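# Cap LC fibre plug and seat it in cable ring

## Task

Seat the dust cap all the way onto the LC fibre jumper's plug, then leave that plug resting flat inside one of the cable manager's rings beneath the switch. Only the cap may ever contact the plug's exposed tips. The jumper's cord must never be kinked, crushed or sharply bent, and its far end must not be yanked. The robot must not topple or be left leaning, and nothing may be knocked or moved out of the work area; any of these means failure.

## Robot and tools

ROBOT. A LinearBot: a base that can drive in any direction, a column about 1.7 m high, and a carriage that rides the column (lift_m). The carriage holds two identical arms, left and right, each with six joints and a two-finger gripper. Arm bases sit near 0.57 m + lift_m over the floor; carriage parts hang roughly 0.15 m lower. A hand reaches 0.78 m from its shoulder but only about 0.38 m below its arm base. The hand is about 0.16 m long, 0.1 m wide (0.14 m opened); the wrist camera sticks out 0.11 m to one side of joint 6's axis; fingertips narrow to about 0.005 m thick and 0.02 m wide. Parked joints 1-6: 0, 0.05, 0.05, 1.45, 0, 0 (robot then about 0.85 m wide, 0.65 m long). Cameras: carriage_camera (fixed, facing forward, tilted about 20 degrees down), left_wrist_camera and right_wrist_camera (looking beyond the fingertips).

FRAMES. Metres throughout. Base frame: origin on the floor below the base centre, x forward, y left, z up. left_hand and right_hand are given in it: the point midway between that gripper's pads, with quat_wxyz rotating base axes into hand axes (hand z runs along the fingers, hand y is the opening direction; pointing straight up with joints 1, 5, 6 at 0 gives 1,0,0,0). base_odometry is in the frame the base had at scene start, counts wheel rotation only (slip looks like travel), heading in rad, left positive, -3.142 to 3.142; after turns or long strafes the real heading may be off a degree or two.

move. One action per call, with optional cameras (list of camera names, or "all"; omitted/null means all, [] means none). An empty call just reports state and images. Action parts:
- base: an object with exactly one key, a relative offset from where the base last reported itself: translate_m (-2 to 2 m, forward +), strafe_m (-2 to 2 m, left +) or rotate_rad (-6.3 to 6.3 rad, counter-clockwise +).
- joints: one flat object for both arms, keyed by name, each value an absolute target. lift_m 0 to 1 m. Per arm (left_ and right_ alike): joint1_rad -2.617 to 3.054 (swing about vertical, 0 forward, + left); joint2_rad 0 to 3.141 (shoulder: 0 upper arm level backward, 1.57 vertical, 3.14 level forward); joint3_rad 0 to 3.141 (elbow, 0 folded, 3.14 straight); joint4_rad -1.57 to 1.57 (wrist pitch, + lifts fingertips); joint5_rad -1.57 to 1.57 (wrist yaw, + swings fingertips to the RIGHT); joint6_rad -2.094 to 2.094 (roll about the finger axis, + clockwise seen from forearm); gripper_m 0 to 0.093 (pad gap in m). Done tolerances: lift 0.004, j1 0.02, j2 0.105, j3 0.06, j4 0.04, j5 0.025, j6 0.02, gripper 0.004.
- speeds: per-action caps, defaults are the maxima: translate_m and strafe_m 0.02-0.5 m/s, rotate_rad 0.05-1.57 rad/s, lift_m 0.08-0.25 m/s.
- min_time_s: 0.1-8 s, a floor on each arm/gripper motion's duration.
All parts start at once. An action lasts at most 15 s; a drive is cut at 14 s (time_out). Unknown keys make the call invalid; out-of-range values get it refused. If a call is refused or a stop interrupts it, the remaining move, wait and finished_scene calls of that reply are skipped.

RESULTS. "move" reads done or the worst status. base_status/joint_status words: done (base: wheels turned the commanded amount, slip possible), off_target (resting short, may still push), contact_stop and time_out (target dropped, holds in place), not_followed (an arm withheld because it would come within millimetres of itself or the other arm; it may keep retrying), limit_stop_at_motor_heat (resend the target). on_its_own lists uncommanded activity; "held at" is a target, not a reading. Also given: joint_positions, motor_effort (% of max, + toward larger values, bracket = peak of last action; large per-motor errors; drive_wheels sign meaningless), joint torques (joints 1-3 wrap at ±28 N m), motor temperatures per arm joint plus gripper, and a pictures line giving image order. Images may lag the state slightly. Omitted joints may still be pushing to old targets.

wait: seconds 0-10, cameras as in move; the robot holds its last command. zoom_image: camera and region [x0, y0, x1, y1] in pixels from top-left, at most 504x504, only for cameras in the latest images. read_manual: section "licences" (URDF notices only). finished_scene: scene (this scene's number); irreversible, and the goal must hold with the robot gone.

CAUTIONS. Reported hand positions run optimistic, true hand usually lower, worse at long reach; 1 kg sags a level hand 7-25 cm. Arm moves of 0.1 m+ without min_time_s can stray ~2 cm off a straight path. Arms have no contact stop: blocked, they press, then spring to target; pressing can overheat within 30 s. Arms left extended heat up; MOTOR HOT appears at 75 °C, and at 100 °C that arm goes limp for 30-60 s. Parking cools it. Never let the arms strike or squeeze each other, including a gripper closing on the other's fingers. To clear withheld arms, send one arm its own six readings with joint1 rotated away, then the other in a later call. The base stops on wheel overload but ignores arm contact; after a stop, drive about 0.2 m back. Never reverse under a table edge. Tipping risk grows with high carriage, outstretched or loaded arms, pushing and abrupt stops; only images show a lean. Grippers: shut on nothing reads 0-0.003; gripping a hard part reads up to 0.005 narrower (or 0.002 wider); 0.005 below first-touch reading squeezes at full force (45-70 N per pad), so hold the cord and plug gently and open well above the reading to release. Avoid drops, releasing moving parts, slams and hard pushes.

Each tool is called after ">>>" by a JSON object that holds its "api" and its "payload".

## Session

>>> {"api": "move", "payload": {}}

Scene clock: 0.00 s.
Joint torques (N m): no reading
Motor temperatures (°C): left_arm=[30 34 38 30 29 33 32] | right_arm=[31 36 36 30 31 30 33]
base_odometry: x=+0.000 y=+0.000 heading=+0.000
base_status: not commanded
joint_positions: lift_m=+0.300 left_joint1_rad=+0.009 left_joint2_rad=+0.036 left_joint3_rad=+0.044 left_joint4_rad=+1.438 left_joint5_rad=-0.049 left_joint6_rad=+0.018 left_gripper_m=+0.09396 right_joint1_rad=+0.000 right_joint2_rad=+0.053 right_joint3_rad=+0.056 right_joint4_rad=+1.416 right_joint5_rad=+0.010 right_joint6_rad=+0.042 right_gripper_m=+0.09396
joint_status: not commanded
motor_effort: lift_m=+35 drive_wheels=+1
left_hand: x=+0.2465 y=+0.3157 z=+1.2827 quat_wxyz=(+0.998, -0.024, +0.063, +0.015) (m; base frame)
right_hand: x=+0.2536 y=-0.3086 z=+1.2852 quat_wxyz=(+0.997, +0.006, +0.076, +0.020) (m; base frame)
pictures: carriage_camera, left_wrist_camera, right_wrist_camera
Images, in order (width x height): carriage_camera 896x504, left_wrist_camera 896x504, right_wrist_camera 896x504.

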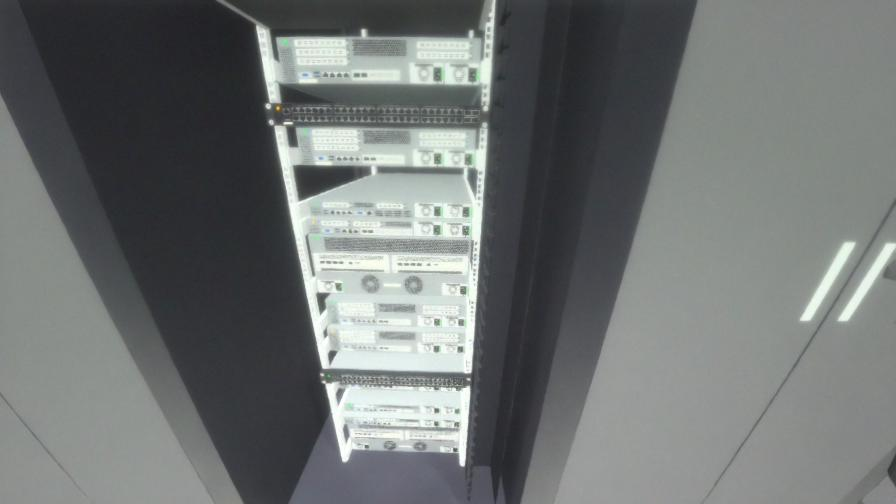

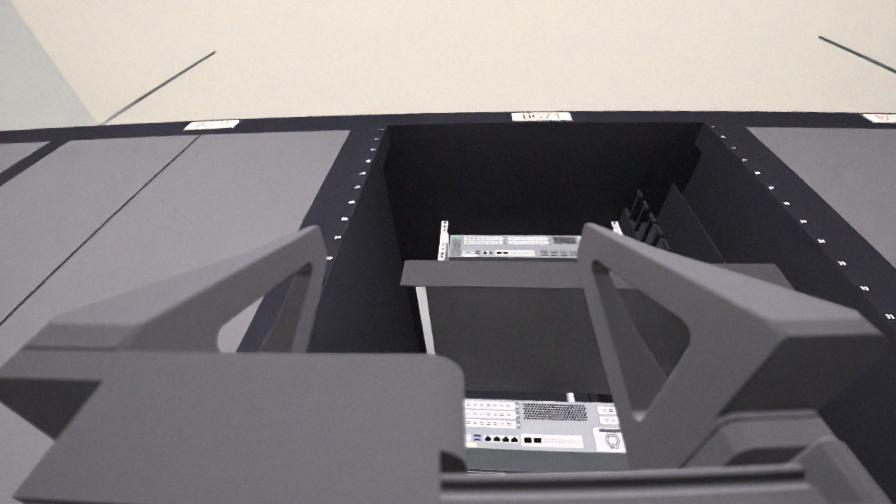

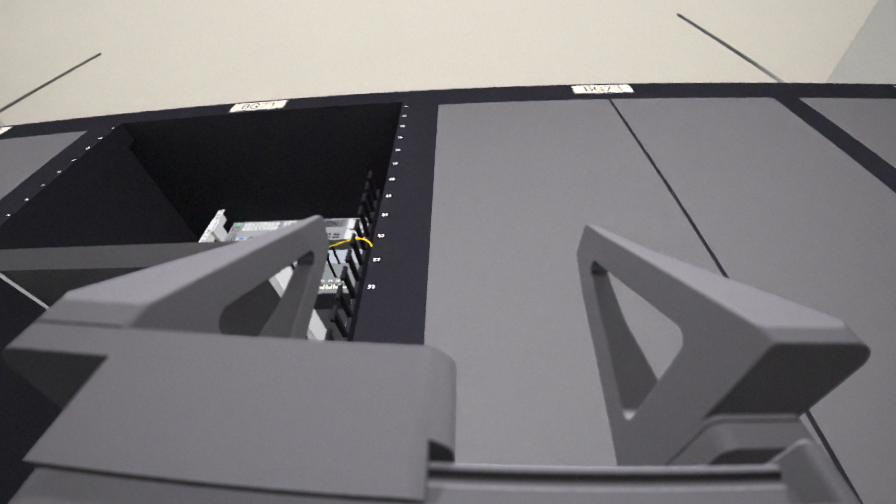

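>>> {"api": "zoom_image", "payload": {"camera": "right_wrist_camera", "region": [180, 160, 460, 360]}}

>>> {"api": "zoom_image", "payload": {"camera": "carriage_camera", "region": [240, 0, 520, 160]}}

>>> {"api": "zoom_image", "payload": {"camera": "left_wrist_camera", "region": [380, 160, 760, 370]}}

Scaled by 1.800 from the camera's 896x504 image, which has a finer 1280x720 frame.

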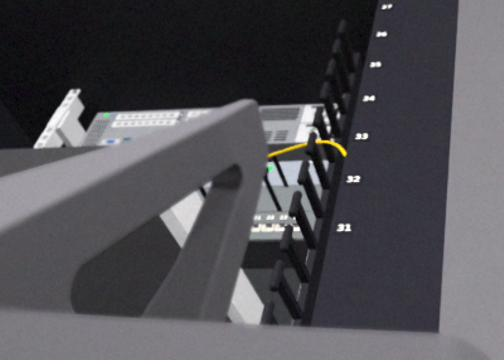

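Scaled by 1.800 from the camera's 896x504 image, which has a finer 1280x720 frame.

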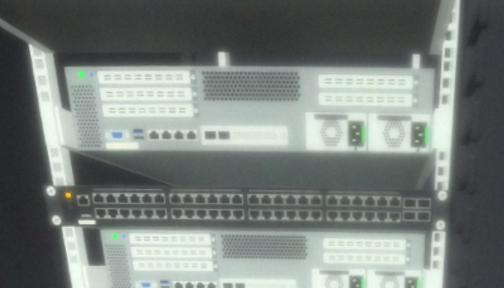

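Scaled by 1.326 from the camera's 896x504 image, which has a finer 1280x720 frame.

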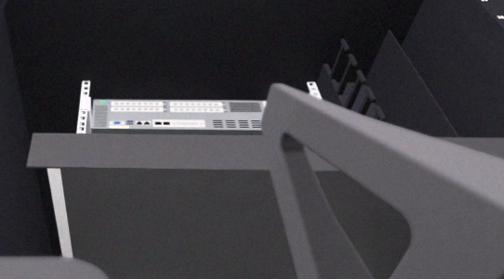

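>>> {"api": "move", "payload": {"joints": {"lift_m": 0.7}}}

Scene clock: 11.57 s.
Joint torques (N m): left_arm=[0.05 3.67 6.53 -0.31 0.09 0.02] | right_arm=[-0.06 3.78 5.91 -0.17 -0.02 -0.12]
Motor temperatures (°C): left_arm=[30 35 39 30 29 33 32] | right_arm=[31 36 37 30 31 30 33]
move: done
base_odometry: x=+0.000 y=+0.000 heading=+0.000
base_status: not commanded
joint_positions: lift_m=+0.700 left_joint1_rad=+0.009 left_joint2_rad=+0.036 left_joint3_rad=+0.044 left_joint4_rad=+1.438 left_joint5_rad=-0.049 left_joint6_rad=+0.018 left_gripper_m=+0.09396 right_joint1_rad=+0.000 right_joint2_rad=+0.053 right_joint3_rad=+0.056 right_joint4_rad=+1.416 right_joint5_rad=+0.010 right_joint6_rad=+0.042 right_gripper_m=+0.09396
joint_status: all done
motor_effort: lift_m=+35(43) drive_wheels=+1(5)
left_hand: x=+0.2465 y=+0.3157 z=+1.6827 quat_wxyz=(+0.998, -0.024, +0.063, +0.015) (m; base frame)
right_hand: x=+0.2536 y=-0.3086 z=+1.6852 quat_wxyz=(+0.997, +0.006, +0.076, +0.020) (m; base frame)
pictures: carriage_camera, left_wrist_camera, right_wrist_camera
Images, in order (width x height): carriage_camera 896x504, left_wrist_camera 896x504, right_wrist_camera 896x504.

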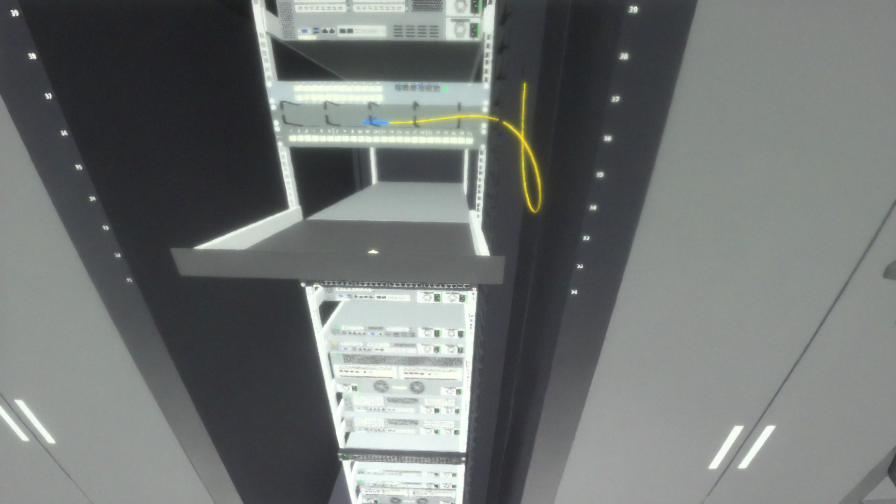

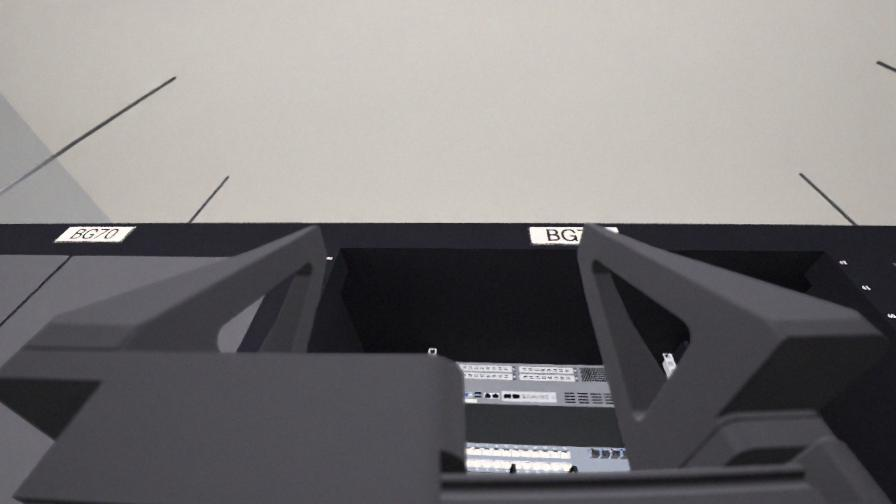

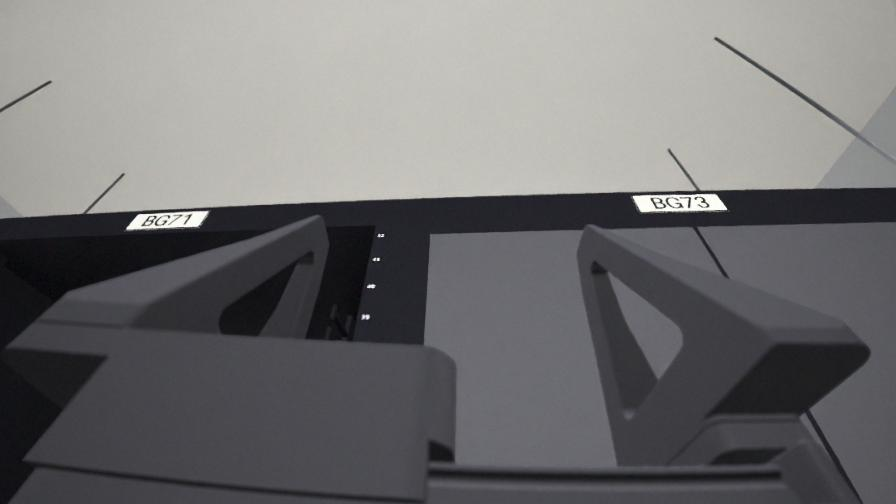

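>>> {"api": "zoom_image", "payload": {"camera": "carriage_camera", "region": [250, 70, 560, 230]}}

>>> {"api": "zoom_image", "payload": {"camera": "carriage_camera", "region": [330, 80, 450, 150]}}

>>> {"api": "zoom_image", "payload": {"camera": "carriage_camera", "region": [300, 210, 440, 290]}}

Scaled by 1.626 from the camera's 896x504 image, which has a finer 1280x720 frame.

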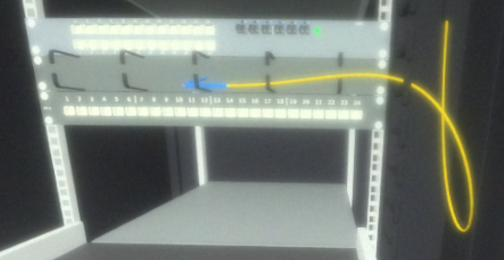

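Scaled by 4.200 from the camera's 896x504 image, which has a finer 1280x720 frame.

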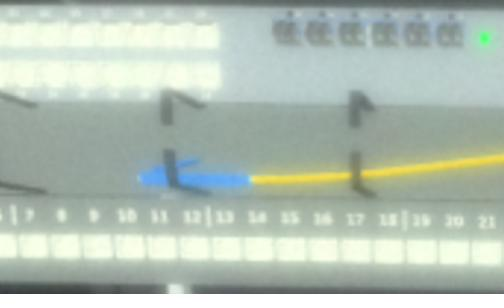

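Scaled by 3.600 from the camera's 896x504 image, which has a finer 1280x720 frame.

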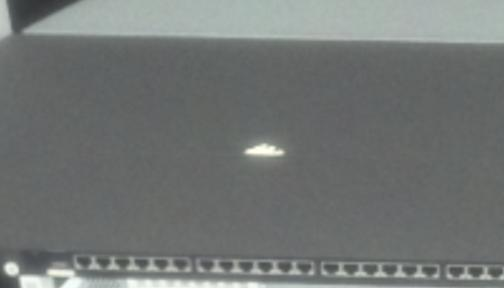

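>>> {"api": "zoom_image", "payload": {"camera": "carriage_camera", "region": [480, 0, 680, 310]}}

>>> {"api": "zoom_image", "payload": {"camera": "carriage_camera", "region": [0, 0, 200, 300]}}

>>> {"api": "zoom_image", "payload": {"camera": "carriage_camera", "region": [160, 190, 520, 300]}}

Scaled by 1.626 from the camera's 896x504 image, which has a finer 1280x720 frame.

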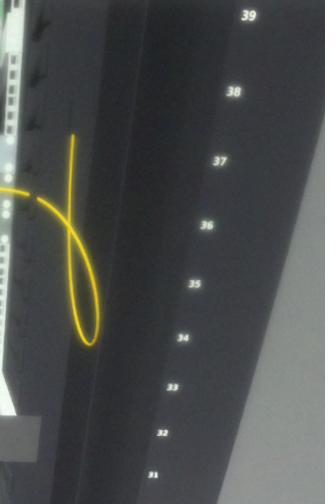

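Scaled by 1.680 from the camera's 896x504 image, which has a finer 1280x720 frame.

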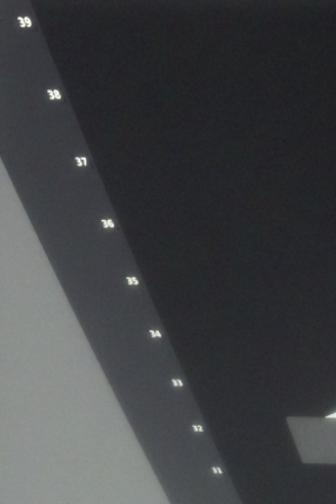

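Scaled by 1.400 from the camera's 896x504 image, which has a finer 1280x720 frame.

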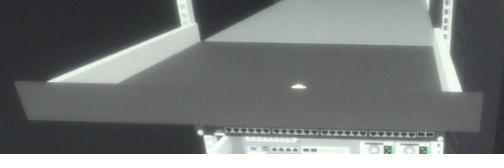

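>>> {"api": "move", "payload": {"base": {"strafe_m": 0.15}, "joints": {"lift_m": 0.85}, "speeds": {"strafe_m": 0.15}}}

Scene clock: 139.70 s.
Joint torques (N m): left_arm=[0.08 3.69 6.53 -0.31 0.09 0.02] | right_arm=[-0.08 3.81 5.9 -0.17 -0.01 -0.11]
Motor temperatures (°C): left_arm=[30 36 42 30 29 33 32] | right_arm=[31 37 39 30 31 30 33]
move: done
base_odometry: x=+0.000 y=+0.150 heading=+0.001
base_status: done
joint_positions: lift_m=+0.850 left_joint1_rad=+0.009 left_joint2_rad=+0.036 left_joint3_rad=+0.044 left_joint4_rad=+1.438 left_joint5_rad=-0.049 left_joint6_rad=+0.018 left_gripper_m=+0.09396 right_joint1_rad=+0.000 right_joint2_rad=+0.053 right_joint3_rad=+0.056 right_joint4_rad=+1.416 right_joint5_rad=+0.010 right_joint6_rad=+0.042 right_gripper_m=+0.09396
joint_status: all done
motor_effort: lift_m=+35(43) drive_wheels=-1(12)
left_hand: x=+0.2465 y=+0.3157 z=+1.8327 quat_wxyz=(+0.998, -0.024, +0.063, +0.015) (m; base frame)
right_hand: x=+0.2536 y=-0.3086 z=+1.8352 quat_wxyz=(+0.997, +0.006, +0.076, +0.020) (m; base frame)
pictures: carriage_camera, left_wrist_camera, right_wrist_camera
Images, in order (width x height): carriage_camera 896x504, left_wrist_camera 896x504, right_wrist_camera 896x504.

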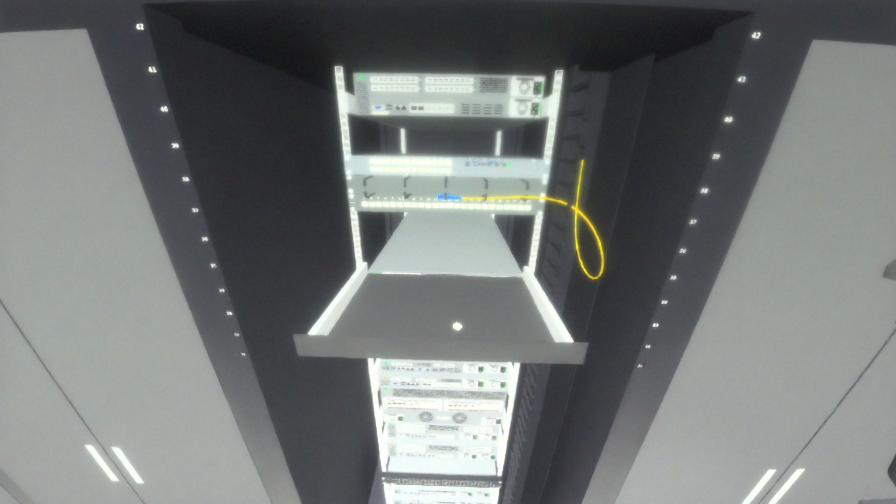

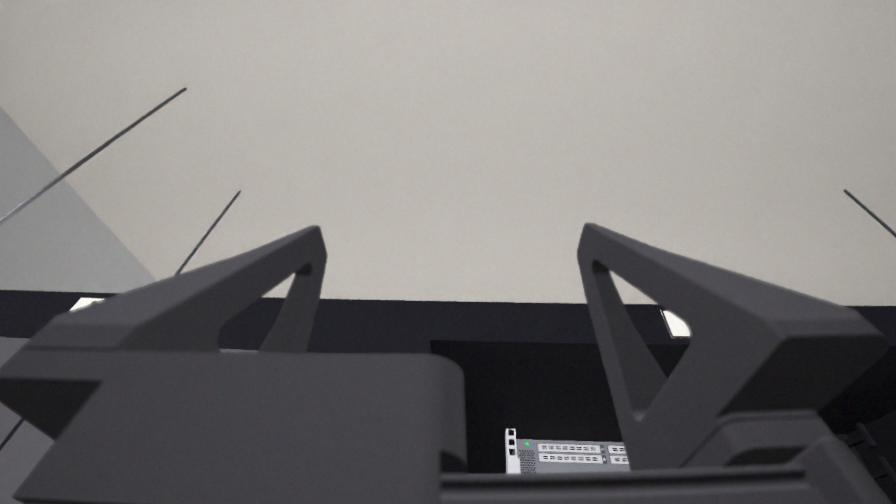

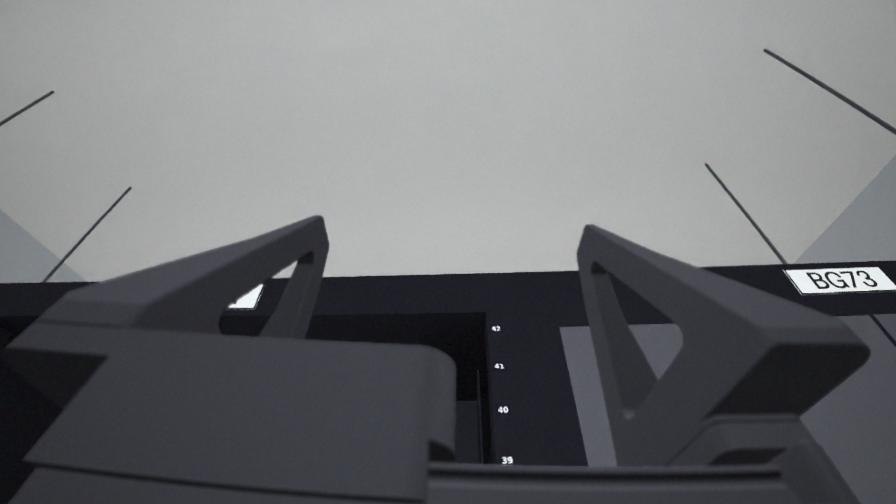

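>>> {"api": "zoom_image", "payload": {"camera": "carriage_camera", "region": [330, 140, 630, 300]}}

>>> {"api": "zoom_image", "payload": {"camera": "carriage_camera", "region": [420, 305, 500, 350]}}

>>> {"api": "zoom_image", "payload": {"camera": "carriage_camera", "region": [390, 160, 510, 227]}}

Scaled by 1.680 from the camera's 896x504 image, which has a finer 1280x720 frame.

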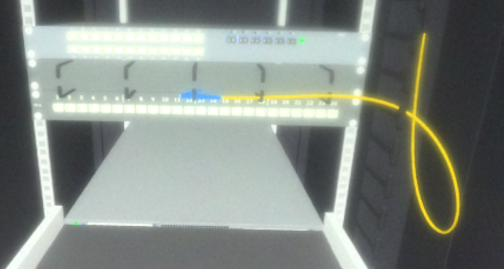

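Scaled by 6.300 from the camera's 896x504 image, which has a finer 1280x720 frame.

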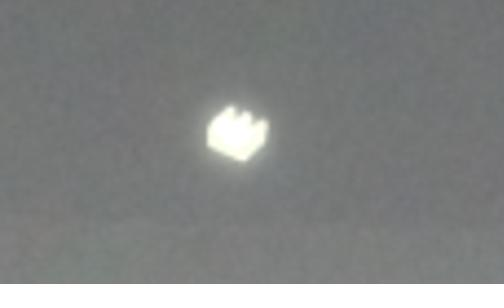

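Scaled by 4.200 from the camera's 896x504 image, which has a finer 1280x720 frame.

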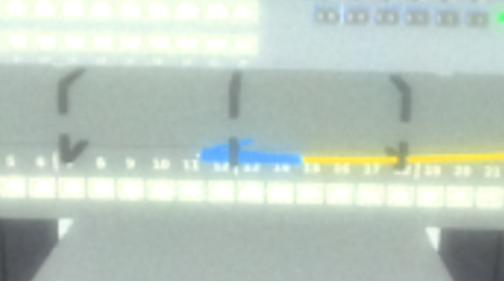

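>>> {"api": "move", "payload": {"joints": {"left_joint1_rad": -0.7227, "left_joint2_rad": 1.258, "left_joint3_rad": 1.218, "left_joint4_rad": -0.745, "left_joint5_rad": 0.0, "left_joint6_rad": 0.0, "right_joint1_rad": 0.771, "right_joint2_rad": 1.384, "right_joint3_rad": 1.077, "right_joint4_rad": 0.307, "right_joint5_rad": 0.771, "right_joint6_rad": 0.0}, "min_time_s": 3}}

Scene clock: 231.30 s.
Joint torques (N m): left_arm=[-0.61 -3.12 11.47 1.64 0.16 -0.1] | right_arm=[0.55 -5.08 10.25 2.19 0.12 -0.23]
Motor temperatures (°C): left_arm=[29 36 43 30 29 33 32] | right_arm=[31 37 41 30 31 30 33]
move: done
base_odometry: x=+0.000 y=+0.150 heading=+0.001
base_status: not commanded
joint_positions: lift_m=+0.850 left_joint1_rad=-0.715 left_joint2_rad=+1.248 left_joint3_rad=+1.179 left_joint4_rad=-0.736 left_joint5_rad=-0.013 left_joint6_rad=+0.011 left_gripper_m=+0.09396 right_joint1_rad=+0.765 right_joint2_rad=+1.372 right_joint3_rad=+1.050 right_joint4_rad=+0.325 right_joint5_rad=+0.761 right_joint6_rad=+0.010 right_gripper_m=+0.09396
joint_status: all done
motor_effort: lift_m=+35(35) drive_wheels=-1(6)
left_hand: x=+0.4849 y=+0.0757 z=+1.6336 quat_wxyz=(+0.353, +0.327, +0.868, -0.123) (m; base frame)
right_hand: x=+0.5986 y=-0.1030 z=+1.7562 quat_wxyz=(+0.708, +0.003, +0.706, +0.006) (m; base frame)
pictures: carriage_camera, left_wrist_camera, right_wrist_camera
Images, in order (width x height): carriage_camera 896x504, left_wrist_camera 896x504, right_wrist_camera 896x504.

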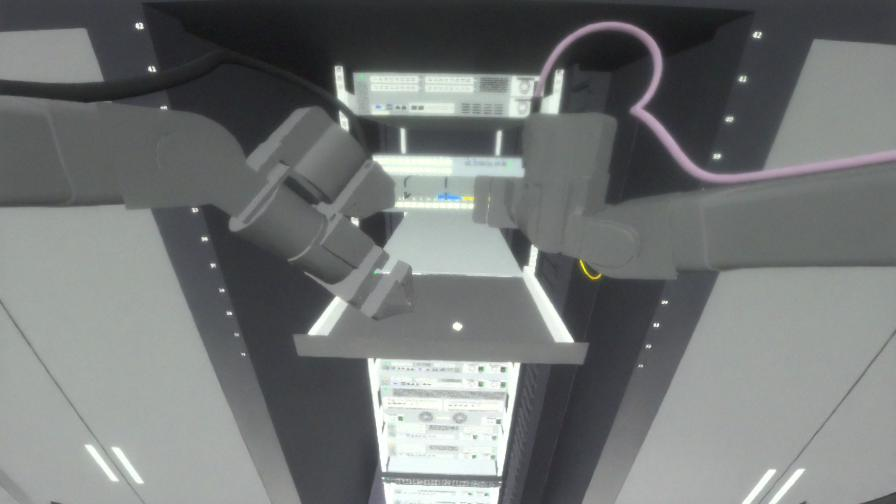

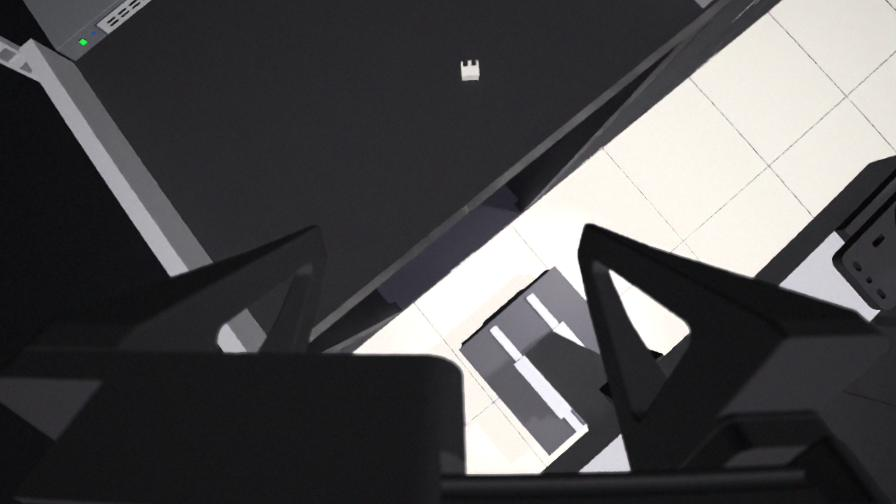

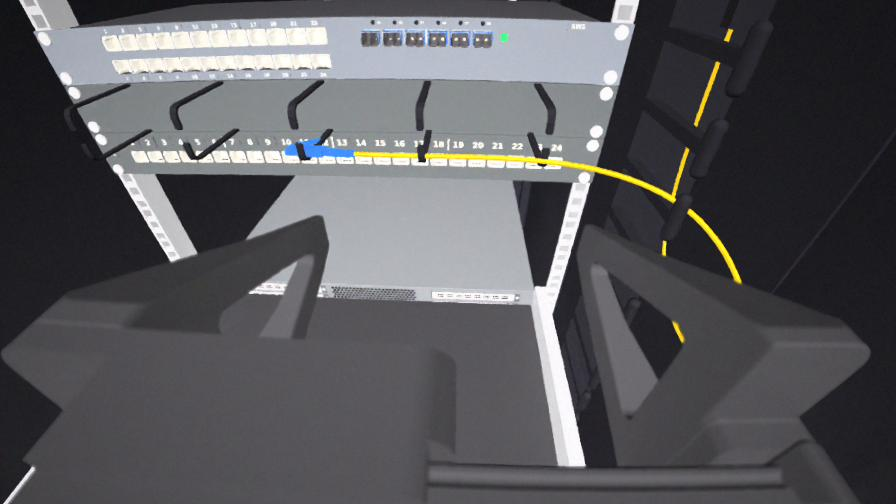

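>>> {"api": "zoom_image", "payload": {"camera": "right_wrist_camera", "region": [250, 70, 480, 200]}}

>>> {"api": "zoom_image", "payload": {"camera": "right_wrist_camera", "region": [270, 125, 370, 181]}}

>>> {"api": "zoom_image", "payload": {"camera": "left_wrist_camera", "region": [430, 45, 510, 90]}}

>>> {"api": "zoom_image", "payload": {"camera": "right_wrist_camera", "region": [530, 0, 830, 340]}}

Scaled by 2.191 from the camera's 896x504 image, which has a finer 1280x720 frame.

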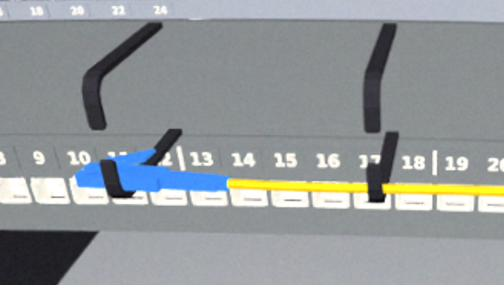

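Scaled by 5.040 from the camera's 896x504 image, which has a finer 1280x720 frame.

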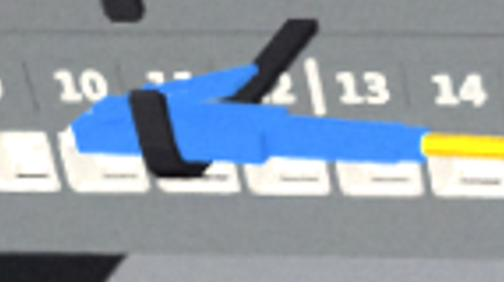

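Scaled by 6.300 from the camera's 896x504 image, which has a finer 1280x720 frame.

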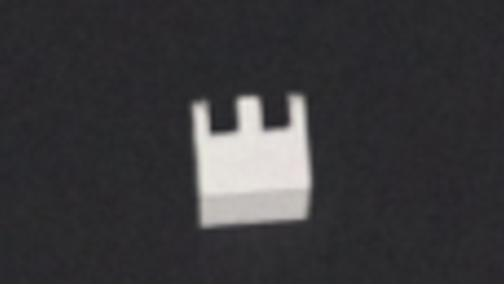

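Scaled by 1.482 from the camera's 896x504 image, which has a finer 1280x720 frame.

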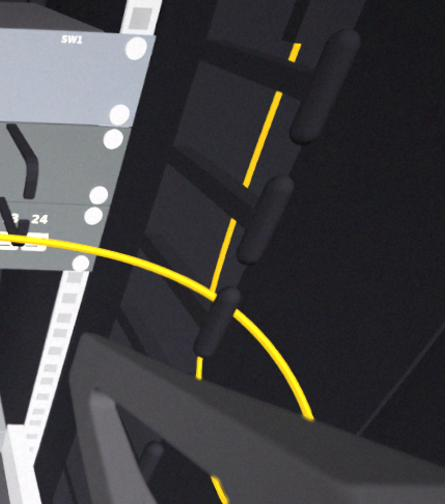

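>>> {"api": "move", "payload": {"joints": {"right_joint1_rad": 0.2255, "right_joint2_rad": 1.557, "right_joint3_rad": 1.231, "right_joint4_rad": 0.3255, "right_joint5_rad": -0.473, "right_joint6_rad": 0.0}, "min_time_s": 2.5, "cameras": ["right_wrist_camera", "carriage_camera"]}}

>>> {"api": "zoom_image", "payload": {"camera": "right_wrist_camera", "region": [0, 0, 500, 300]}}

Scene clock: 440.77 s.
Joint torques (N m): left_arm=[-0.59 -3.12 11.45 1.65 0.16 -0.09] | right_arm=[-0.59 -6.6 10.41 2.56 -0.12 -0.23]
Motor temperatures (°C): left_arm=[29 36 62 38 29 33 32] | right_arm=[31 38 55 45 31 30 33]
move: done
base_odometry: x=+0.000 y=+0.150 heading=+0.001
base_status: not commanded
joint_positions: lift_m=+0.850 left_joint1_rad=-0.715 left_joint2_rad=+1.248 left_joint3_rad=+1.179 left_joint4_rad=-0.739 left_joint5_rad=-0.012 left_joint6_rad=+0.011 left_gripper_m=+0.09396 right_joint1_rad=+0.231 right_joint2_rad=+1.541 right_joint3_rad=+1.204 right_joint4_rad=+0.325 right_joint5_rad=-0.462 right_joint6_rad=+0.009 right_gripper_m=+0.09396
joint_status: all done
motor_effort: lift_m=+35(36) drive_wheels=-2(7)
left_hand: x=+0.4843 y=+0.0760 z=+1.6331 quat_wxyz=(+0.351, +0.327, +0.869, -0.123) (m; base frame)
right_hand: x=+0.6759 y=-0.1200 z=+1.7542 quat_wxyz=(+0.660, -0.236, +0.670, +0.243) (m; base frame)
pictures: carriage_camera, right_wrist_camera
Images, in order (width x height): carriage_camera 896x504, right_wrist_camera 896x504.

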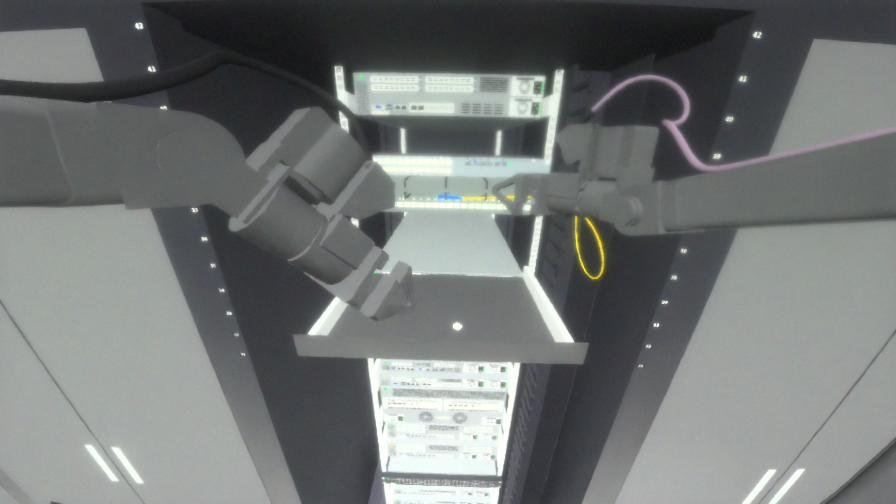

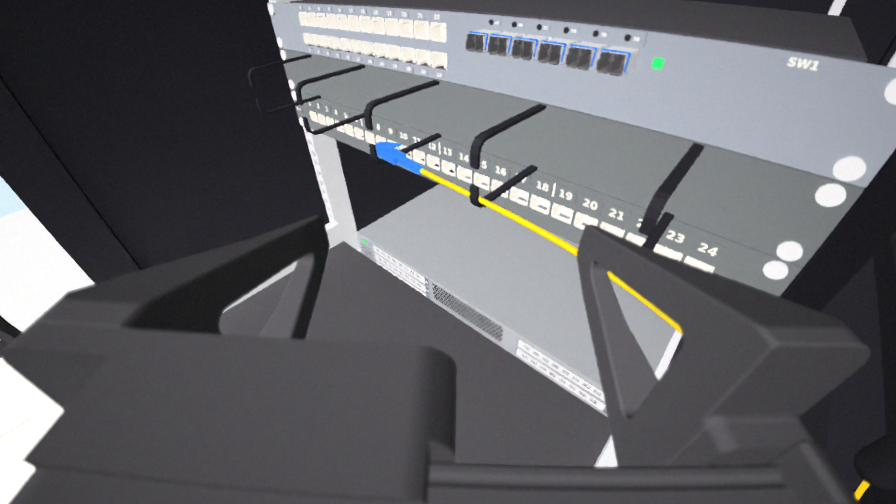

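Scaled by 1.008 from the camera's 896x504 image, which has a finer 1280x720 frame.

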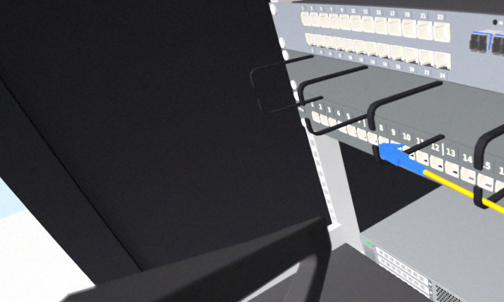

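>>> {"api": "zoom_image", "payload": {"camera": "right_wrist_camera", "region": [350, 70, 550, 210]}}

>>> {"api": "zoom_image", "payload": {"camera": "right_wrist_camera", "region": [365, 130, 445, 180]}}

Scaled by 2.520 from the camera's 896x504 image, which has a finer 1280x720 frame.

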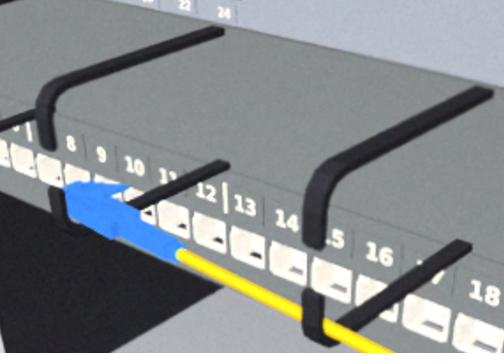

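Scaled by 6.300 from the camera's 896x504 image, which has a finer 1280x720 frame.

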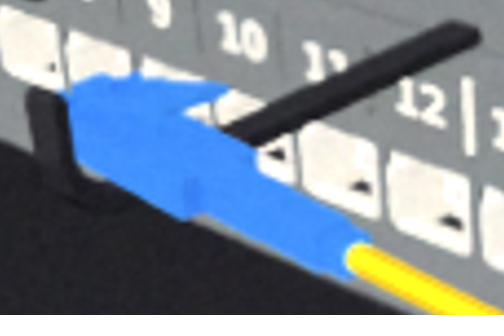

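>>> {"api": "move", "payload": {"joints": {"left_joint1_rad": -0.772, "left_joint2_rad": 1.767, "left_joint3_rad": 1.69, "left_joint4_rad": -0.946, "left_joint5_rad": -0.066, "left_joint6_rad": -0.116, "right_joint1_rad": 0.0, "right_joint2_rad": 0.05, "right_joint3_rad": 0.05, "right_joint4_rad": 1.45, "right_joint5_rad": 0.0, "right_joint6_rad": 0.0}, "min_time_s": 2.5, "cameras": ["left_wrist_camera", "carriage_camera"]}}

>>> {"api": "zoom_image", "payload": {"camera": "left_wrist_camera", "region": [390, 80, 530, 180]}}

Scene clock: 730.87 s.
Joint torques (N m): left_arm=[-0.61 -6.82 11.14 1.26 -0.11 -0.1] | right_arm=[-0.66 2.88 4.66 -0.08 0.09 -0.21]
Motor temperatures (°C): left_arm=[29 36 69 41 29 33 32] | right_arm=[31 39 56 51 31 30 33]
move: done
base_odometry: x=+0.000 y=+0.150 heading=+0.001
base_status: not commanded
joint_positions: lift_m=+0.850 left_joint1_rad=-0.764 left_joint2_rad=+1.752 left_joint3_rad=+1.652 left_joint4_rad=-0.937 left_joint5_rad=-0.053 left_joint6_rad=-0.104 left_gripper_m=+0.09396 right_joint1_rad=+0.006 right_joint2_rad=+0.060 right_joint3_rad=+0.062 right_joint4_rad=+1.440 right_joint5_rad=-0.010 right_joint6_rad=+0.008 right_gripper_m=+0.09396
joint_status: all done
motor_effort: lift_m=+35(36) drive_wheels=-3(6)
left_hand: x=+0.5409 y=+0.0075 z=+1.6007 quat_wxyz=(+0.250, +0.306, +0.915, -0.088) (m; base frame)
right_hand: x=+0.2482 y=-0.3049 z=+1.8378 quat_wxyz=(+0.998, -0.005, +0.064, +0.008) (m; base frame)
pictures: carriage_camera, left_wrist_camera
Images, in order (width x height): carriage_camera 896x504, left_wrist_camera 896x504.

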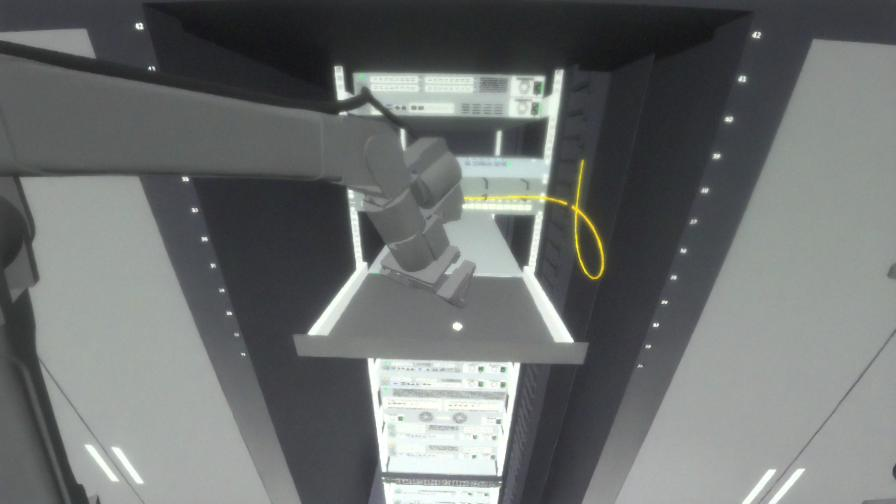

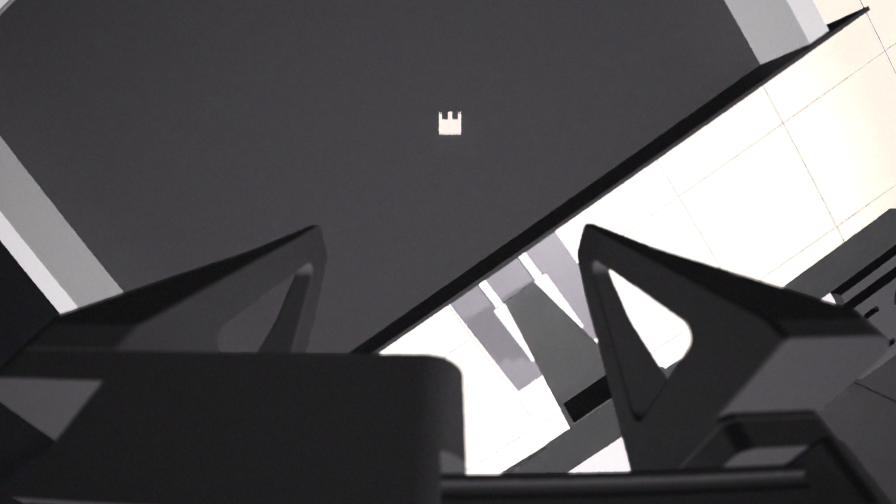

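Scaled by 3.600 from the camera's 896x504 image, which has a finer 1280x720 frame.

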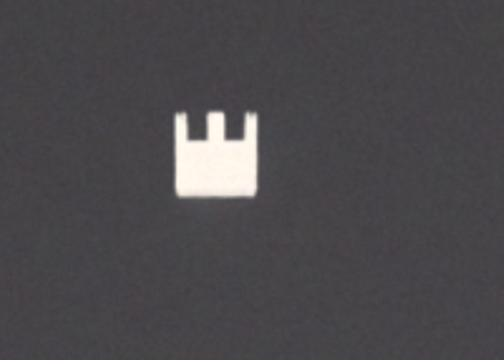

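>>> {"api": "move", "payload": {"joints": {"left_joint1_rad": -0.7606, "left_joint2_rad": 1.987, "left_joint3_rad": 1.715, "left_joint4_rad": -0.750, "left_joint5_rad": -0.060, "left_joint6_rad": -0.091}, "min_time_s": 2, "cameras": ["left_wrist_camera"]}}

>>> {"api": "zoom_image", "payload": {"camera": "left_wrist_camera", "region": [380, 130, 520, 230]}}

Scene clock: 776.10 s.
Joint torques (N m): left_arm=[0.35 -8.54 11.19 1.47 -0.04 0.11] | right_arm=[-0.64 2.88 4.71 -0.12 0.09 -0.2]
Motor temperatures (°C): left_arm=[29 40 69 40 29 33 32] | right_arm=[31 37 53 43 31 30 33]
move: done
base_odometry: x=+0.000 y=+0.150 heading=+0.001
base_status: not commanded
joint_positions: lift_m=+0.850 left_joint1_rad=-0.764 left_joint2_rad=+1.970 left_joint3_rad=+1.677 left_joint4_rad=-0.765 left_joint5_rad=-0.053 left_joint6_rad=-0.102 left_gripper_m=+0.09396 right_joint1_rad=+0.006 right_joint2_rad=+0.060 right_joint3_rad=+0.062 right_joint4_rad=+1.442 right_joint5_rad=-0.009 right_joint6_rad=+0.008 right_gripper_m=+0.09396
joint_status: all done
motor_effort: lift_m=+35(36) drive_wheels=-5(6)
left_hand: x=+0.5791 y=-0.0289 z=+1.5332 quat_wxyz=(+0.241, +0.308, +0.917, -0.083) (m; base frame)
right_hand: x=+0.2476 y=-0.3052 z=+1.8378 quat_wxyz=(+0.998, -0.004, +0.063, +0.007) (m; base frame)
pictures: left_wrist_camera
Images, in order (width x height): left_wrist_camera 896x504.

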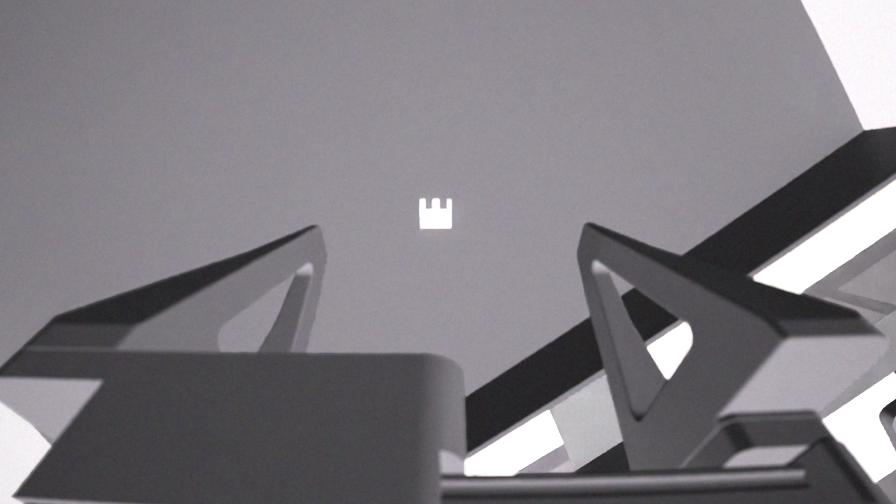

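Scaled by 3.600 from the camera's 896x504 image, which has a finer 1280x720 frame.

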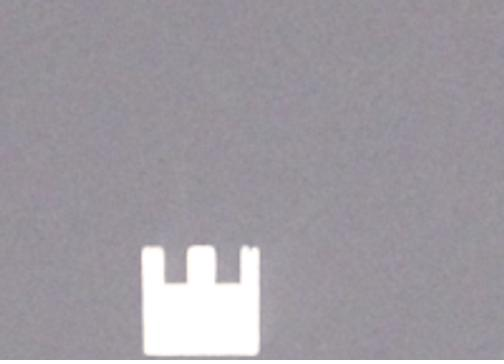

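>>> {"api": "move", "payload": {"cameras": ["left_wrist_camera", "carriage_camera"]}}

Scene clock: 830.67 s.
Joint torques (N m): left_arm=[0.34 -8.53 11.23 1.46 -0.03 0.11] | right_arm=[-0.68 2.89 4.71 -0.13 0.09 -0.2]
Motor temperatures (°C): left_arm=[29 43 65 40 29 33 32] | right_arm=[31 37 50 40 31 30 33]
base_odometry: x=+0.000 y=+0.150 heading=+0.001
base_status: not commanded
joint_positions: lift_m=+0.850 left_joint1_rad=-0.764 left_joint2_rad=+1.970 left_joint3_rad=+1.677 left_joint4_rad=-0.763 left_joint5_rad=-0.053 left_joint6_rad=-0.102 left_gripper_m=+0.09396 right_joint1_rad=+0.006 right_joint2_rad=+0.060 right_joint3_rad=+0.062 right_joint4_rad=+1.442 right_joint5_rad=-0.009 right_joint6_rad=+0.008 right_gripper_m=+0.09396
joint_status: all done
motor_effort: lift_m=+35(36) drive_wheels=-2(6)
left_hand: x=+0.5793 y=-0.0291 z=+1.5333 quat_wxyz=(+0.242, +0.308, +0.917, -0.083) (m; base frame)
right_hand: x=+0.2476 y=-0.3052 z=+1.8378 quat_wxyz=(+0.998, -0.004, +0.063, +0.007) (m; base frame)
pictures: carriage_camera, left_wrist_camera
Images, in order (width x height): carriage_camera 896x504, left_wrist_camera 896x504.

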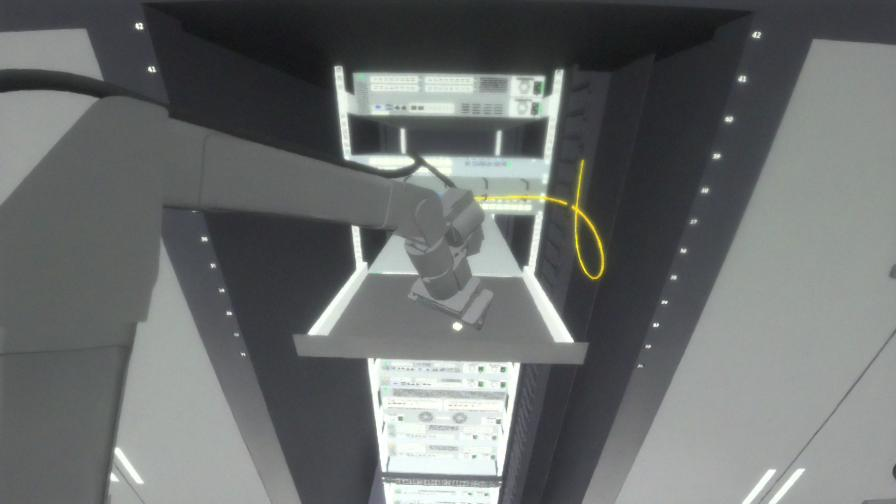

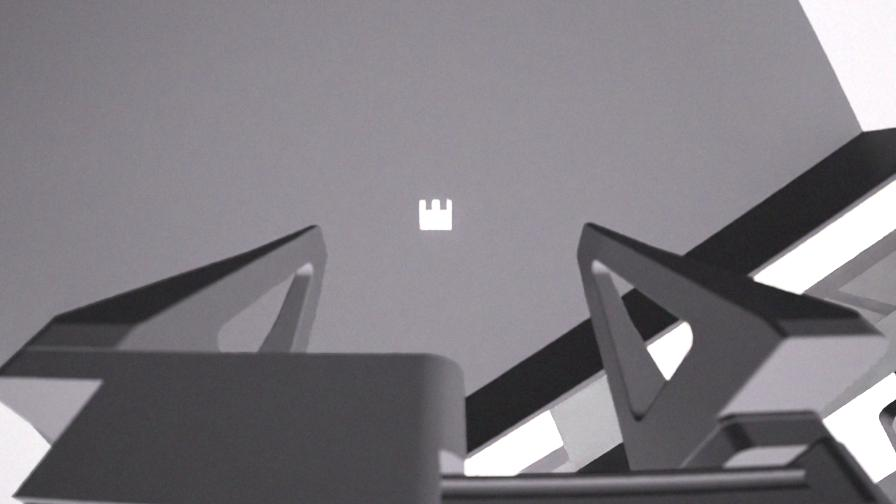

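>>> {"api": "move", "payload": {"joints": {"left_joint1_rad": -0.755, "left_joint2_rad": 1.996, "left_joint3_rad": 1.664, "left_joint4_rad": -0.687, "left_joint5_rad": -0.055, "left_joint6_rad": -0.093}, "min_time_s": 1.5, "cameras": ["left_wrist_camera"]}}

Scene clock: 879.37 s.
Joint torques (N m): left_arm=[0.8 -8.54 6.78 1.57 0.01 0.1] | right_arm=[-0.65 2.89 4.71 -0.13 0.1 -0.21]
Motor temperatures (°C): left_arm=[29 44 65 40 29 33 32] | right_arm=[31 36 49 38 31 30 33]
move: done
base_odometry: x=+0.000 y=+0.150 heading=+0.001
base_status: not commanded
joint_positions: lift_m=+0.850 left_joint1_rad=-0.764 left_joint2_rad=+1.978 left_joint3_rad=+1.677 left_joint4_rad=-0.702 left_joint5_rad=-0.053 left_joint6_rad=-0.102 left_gripper_m=+0.09396 right_joint1_rad=+0.006 right_joint2_rad=+0.060 right_joint3_rad=+0.062 right_joint4_rad=+1.442 right_joint5_rad=-0.009 right_joint6_rad=+0.008 right_gripper_m=+0.09396
joint_status: all done
motor_effort: lift_m=+35(36) drive_wheels=-1(7)
left_hand: x=+0.5887 y=-0.0381 z=+1.5374 quat_wxyz=(+0.265, +0.305, +0.910, -0.094) (m; base frame)
right_hand: x=+0.2476 y=-0.3052 z=+1.8378 quat_wxyz=(+0.998, -0.004, +0.063, +0.007) (m; base frame)
pictures: left_wrist_camera
Images, in order (width x height): left_wrist_camera 896x504.

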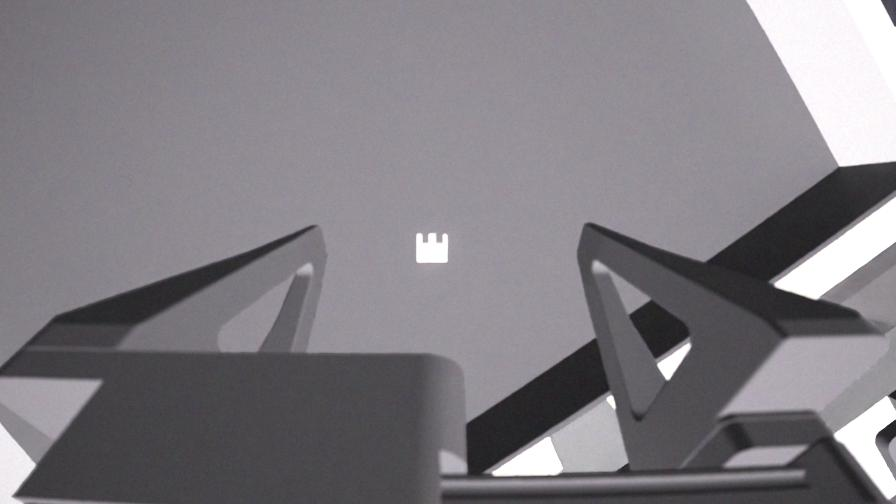

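>>> {"api": "move", "payload": {"joints": {"left_joint1_rad": -0.740, "left_joint2_rad": 1.998, "left_joint3_rad": 1.612, "left_joint4_rad": -0.650, "left_joint5_rad": -0.055, "left_joint6_rad": -0.090}, "min_time_s": 1.5, "cameras": ["left_wrist_camera"]}}

Scene clock: 896.13 s.
Joint torques (N m): left_arm=[0.69 -8.35 6.41 1.57 0.01 0.11] | right_arm=[-0.66 2.92 4.71 -0.13 0.09 -0.21]
Motor temperatures (°C): left_arm=[29 46 63 41 29 33 32] | right_arm=[31 36 49 37 31 30 33]
move: done
base_odometry: x=+0.000 y=+0.150 heading=+0.001
base_status: not commanded
joint_positions: lift_m=+0.850 left_joint1_rad=-0.748 left_joint2_rad=+1.978 left_joint3_rad=+1.629 left_joint4_rad=-0.665 left_joint5_rad=-0.053 left_joint6_rad=-0.101 left_gripper_m=+0.09396 right_joint1_rad=+0.006 right_joint2_rad=+0.060 right_joint3_rad=+0.062 right_joint4_rad=+1.442 right_joint5_rad=-0.009 right_joint6_rad=+0.008 right_gripper_m=+0.09396
joint_status: all done
motor_effort: lift_m=+35(36) drive_wheels=-1(6)
left_hand: x=+0.5918 y=-0.0299 z=+1.5239 quat_wxyz=(+0.261, +0.298, +0.914, -0.090) (m; base frame)
right_hand: x=+0.2476 y=-0.3052 z=+1.8378 quat_wxyz=(+0.998, -0.004, +0.063, +0.007) (m; base frame)
pictures: left_wrist_camera
Images, in order (width x height): left_wrist_camera 896x504.

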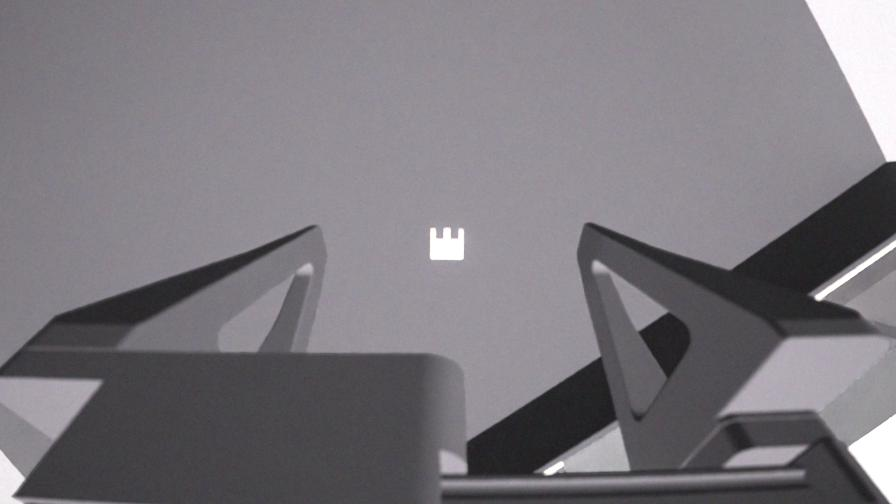

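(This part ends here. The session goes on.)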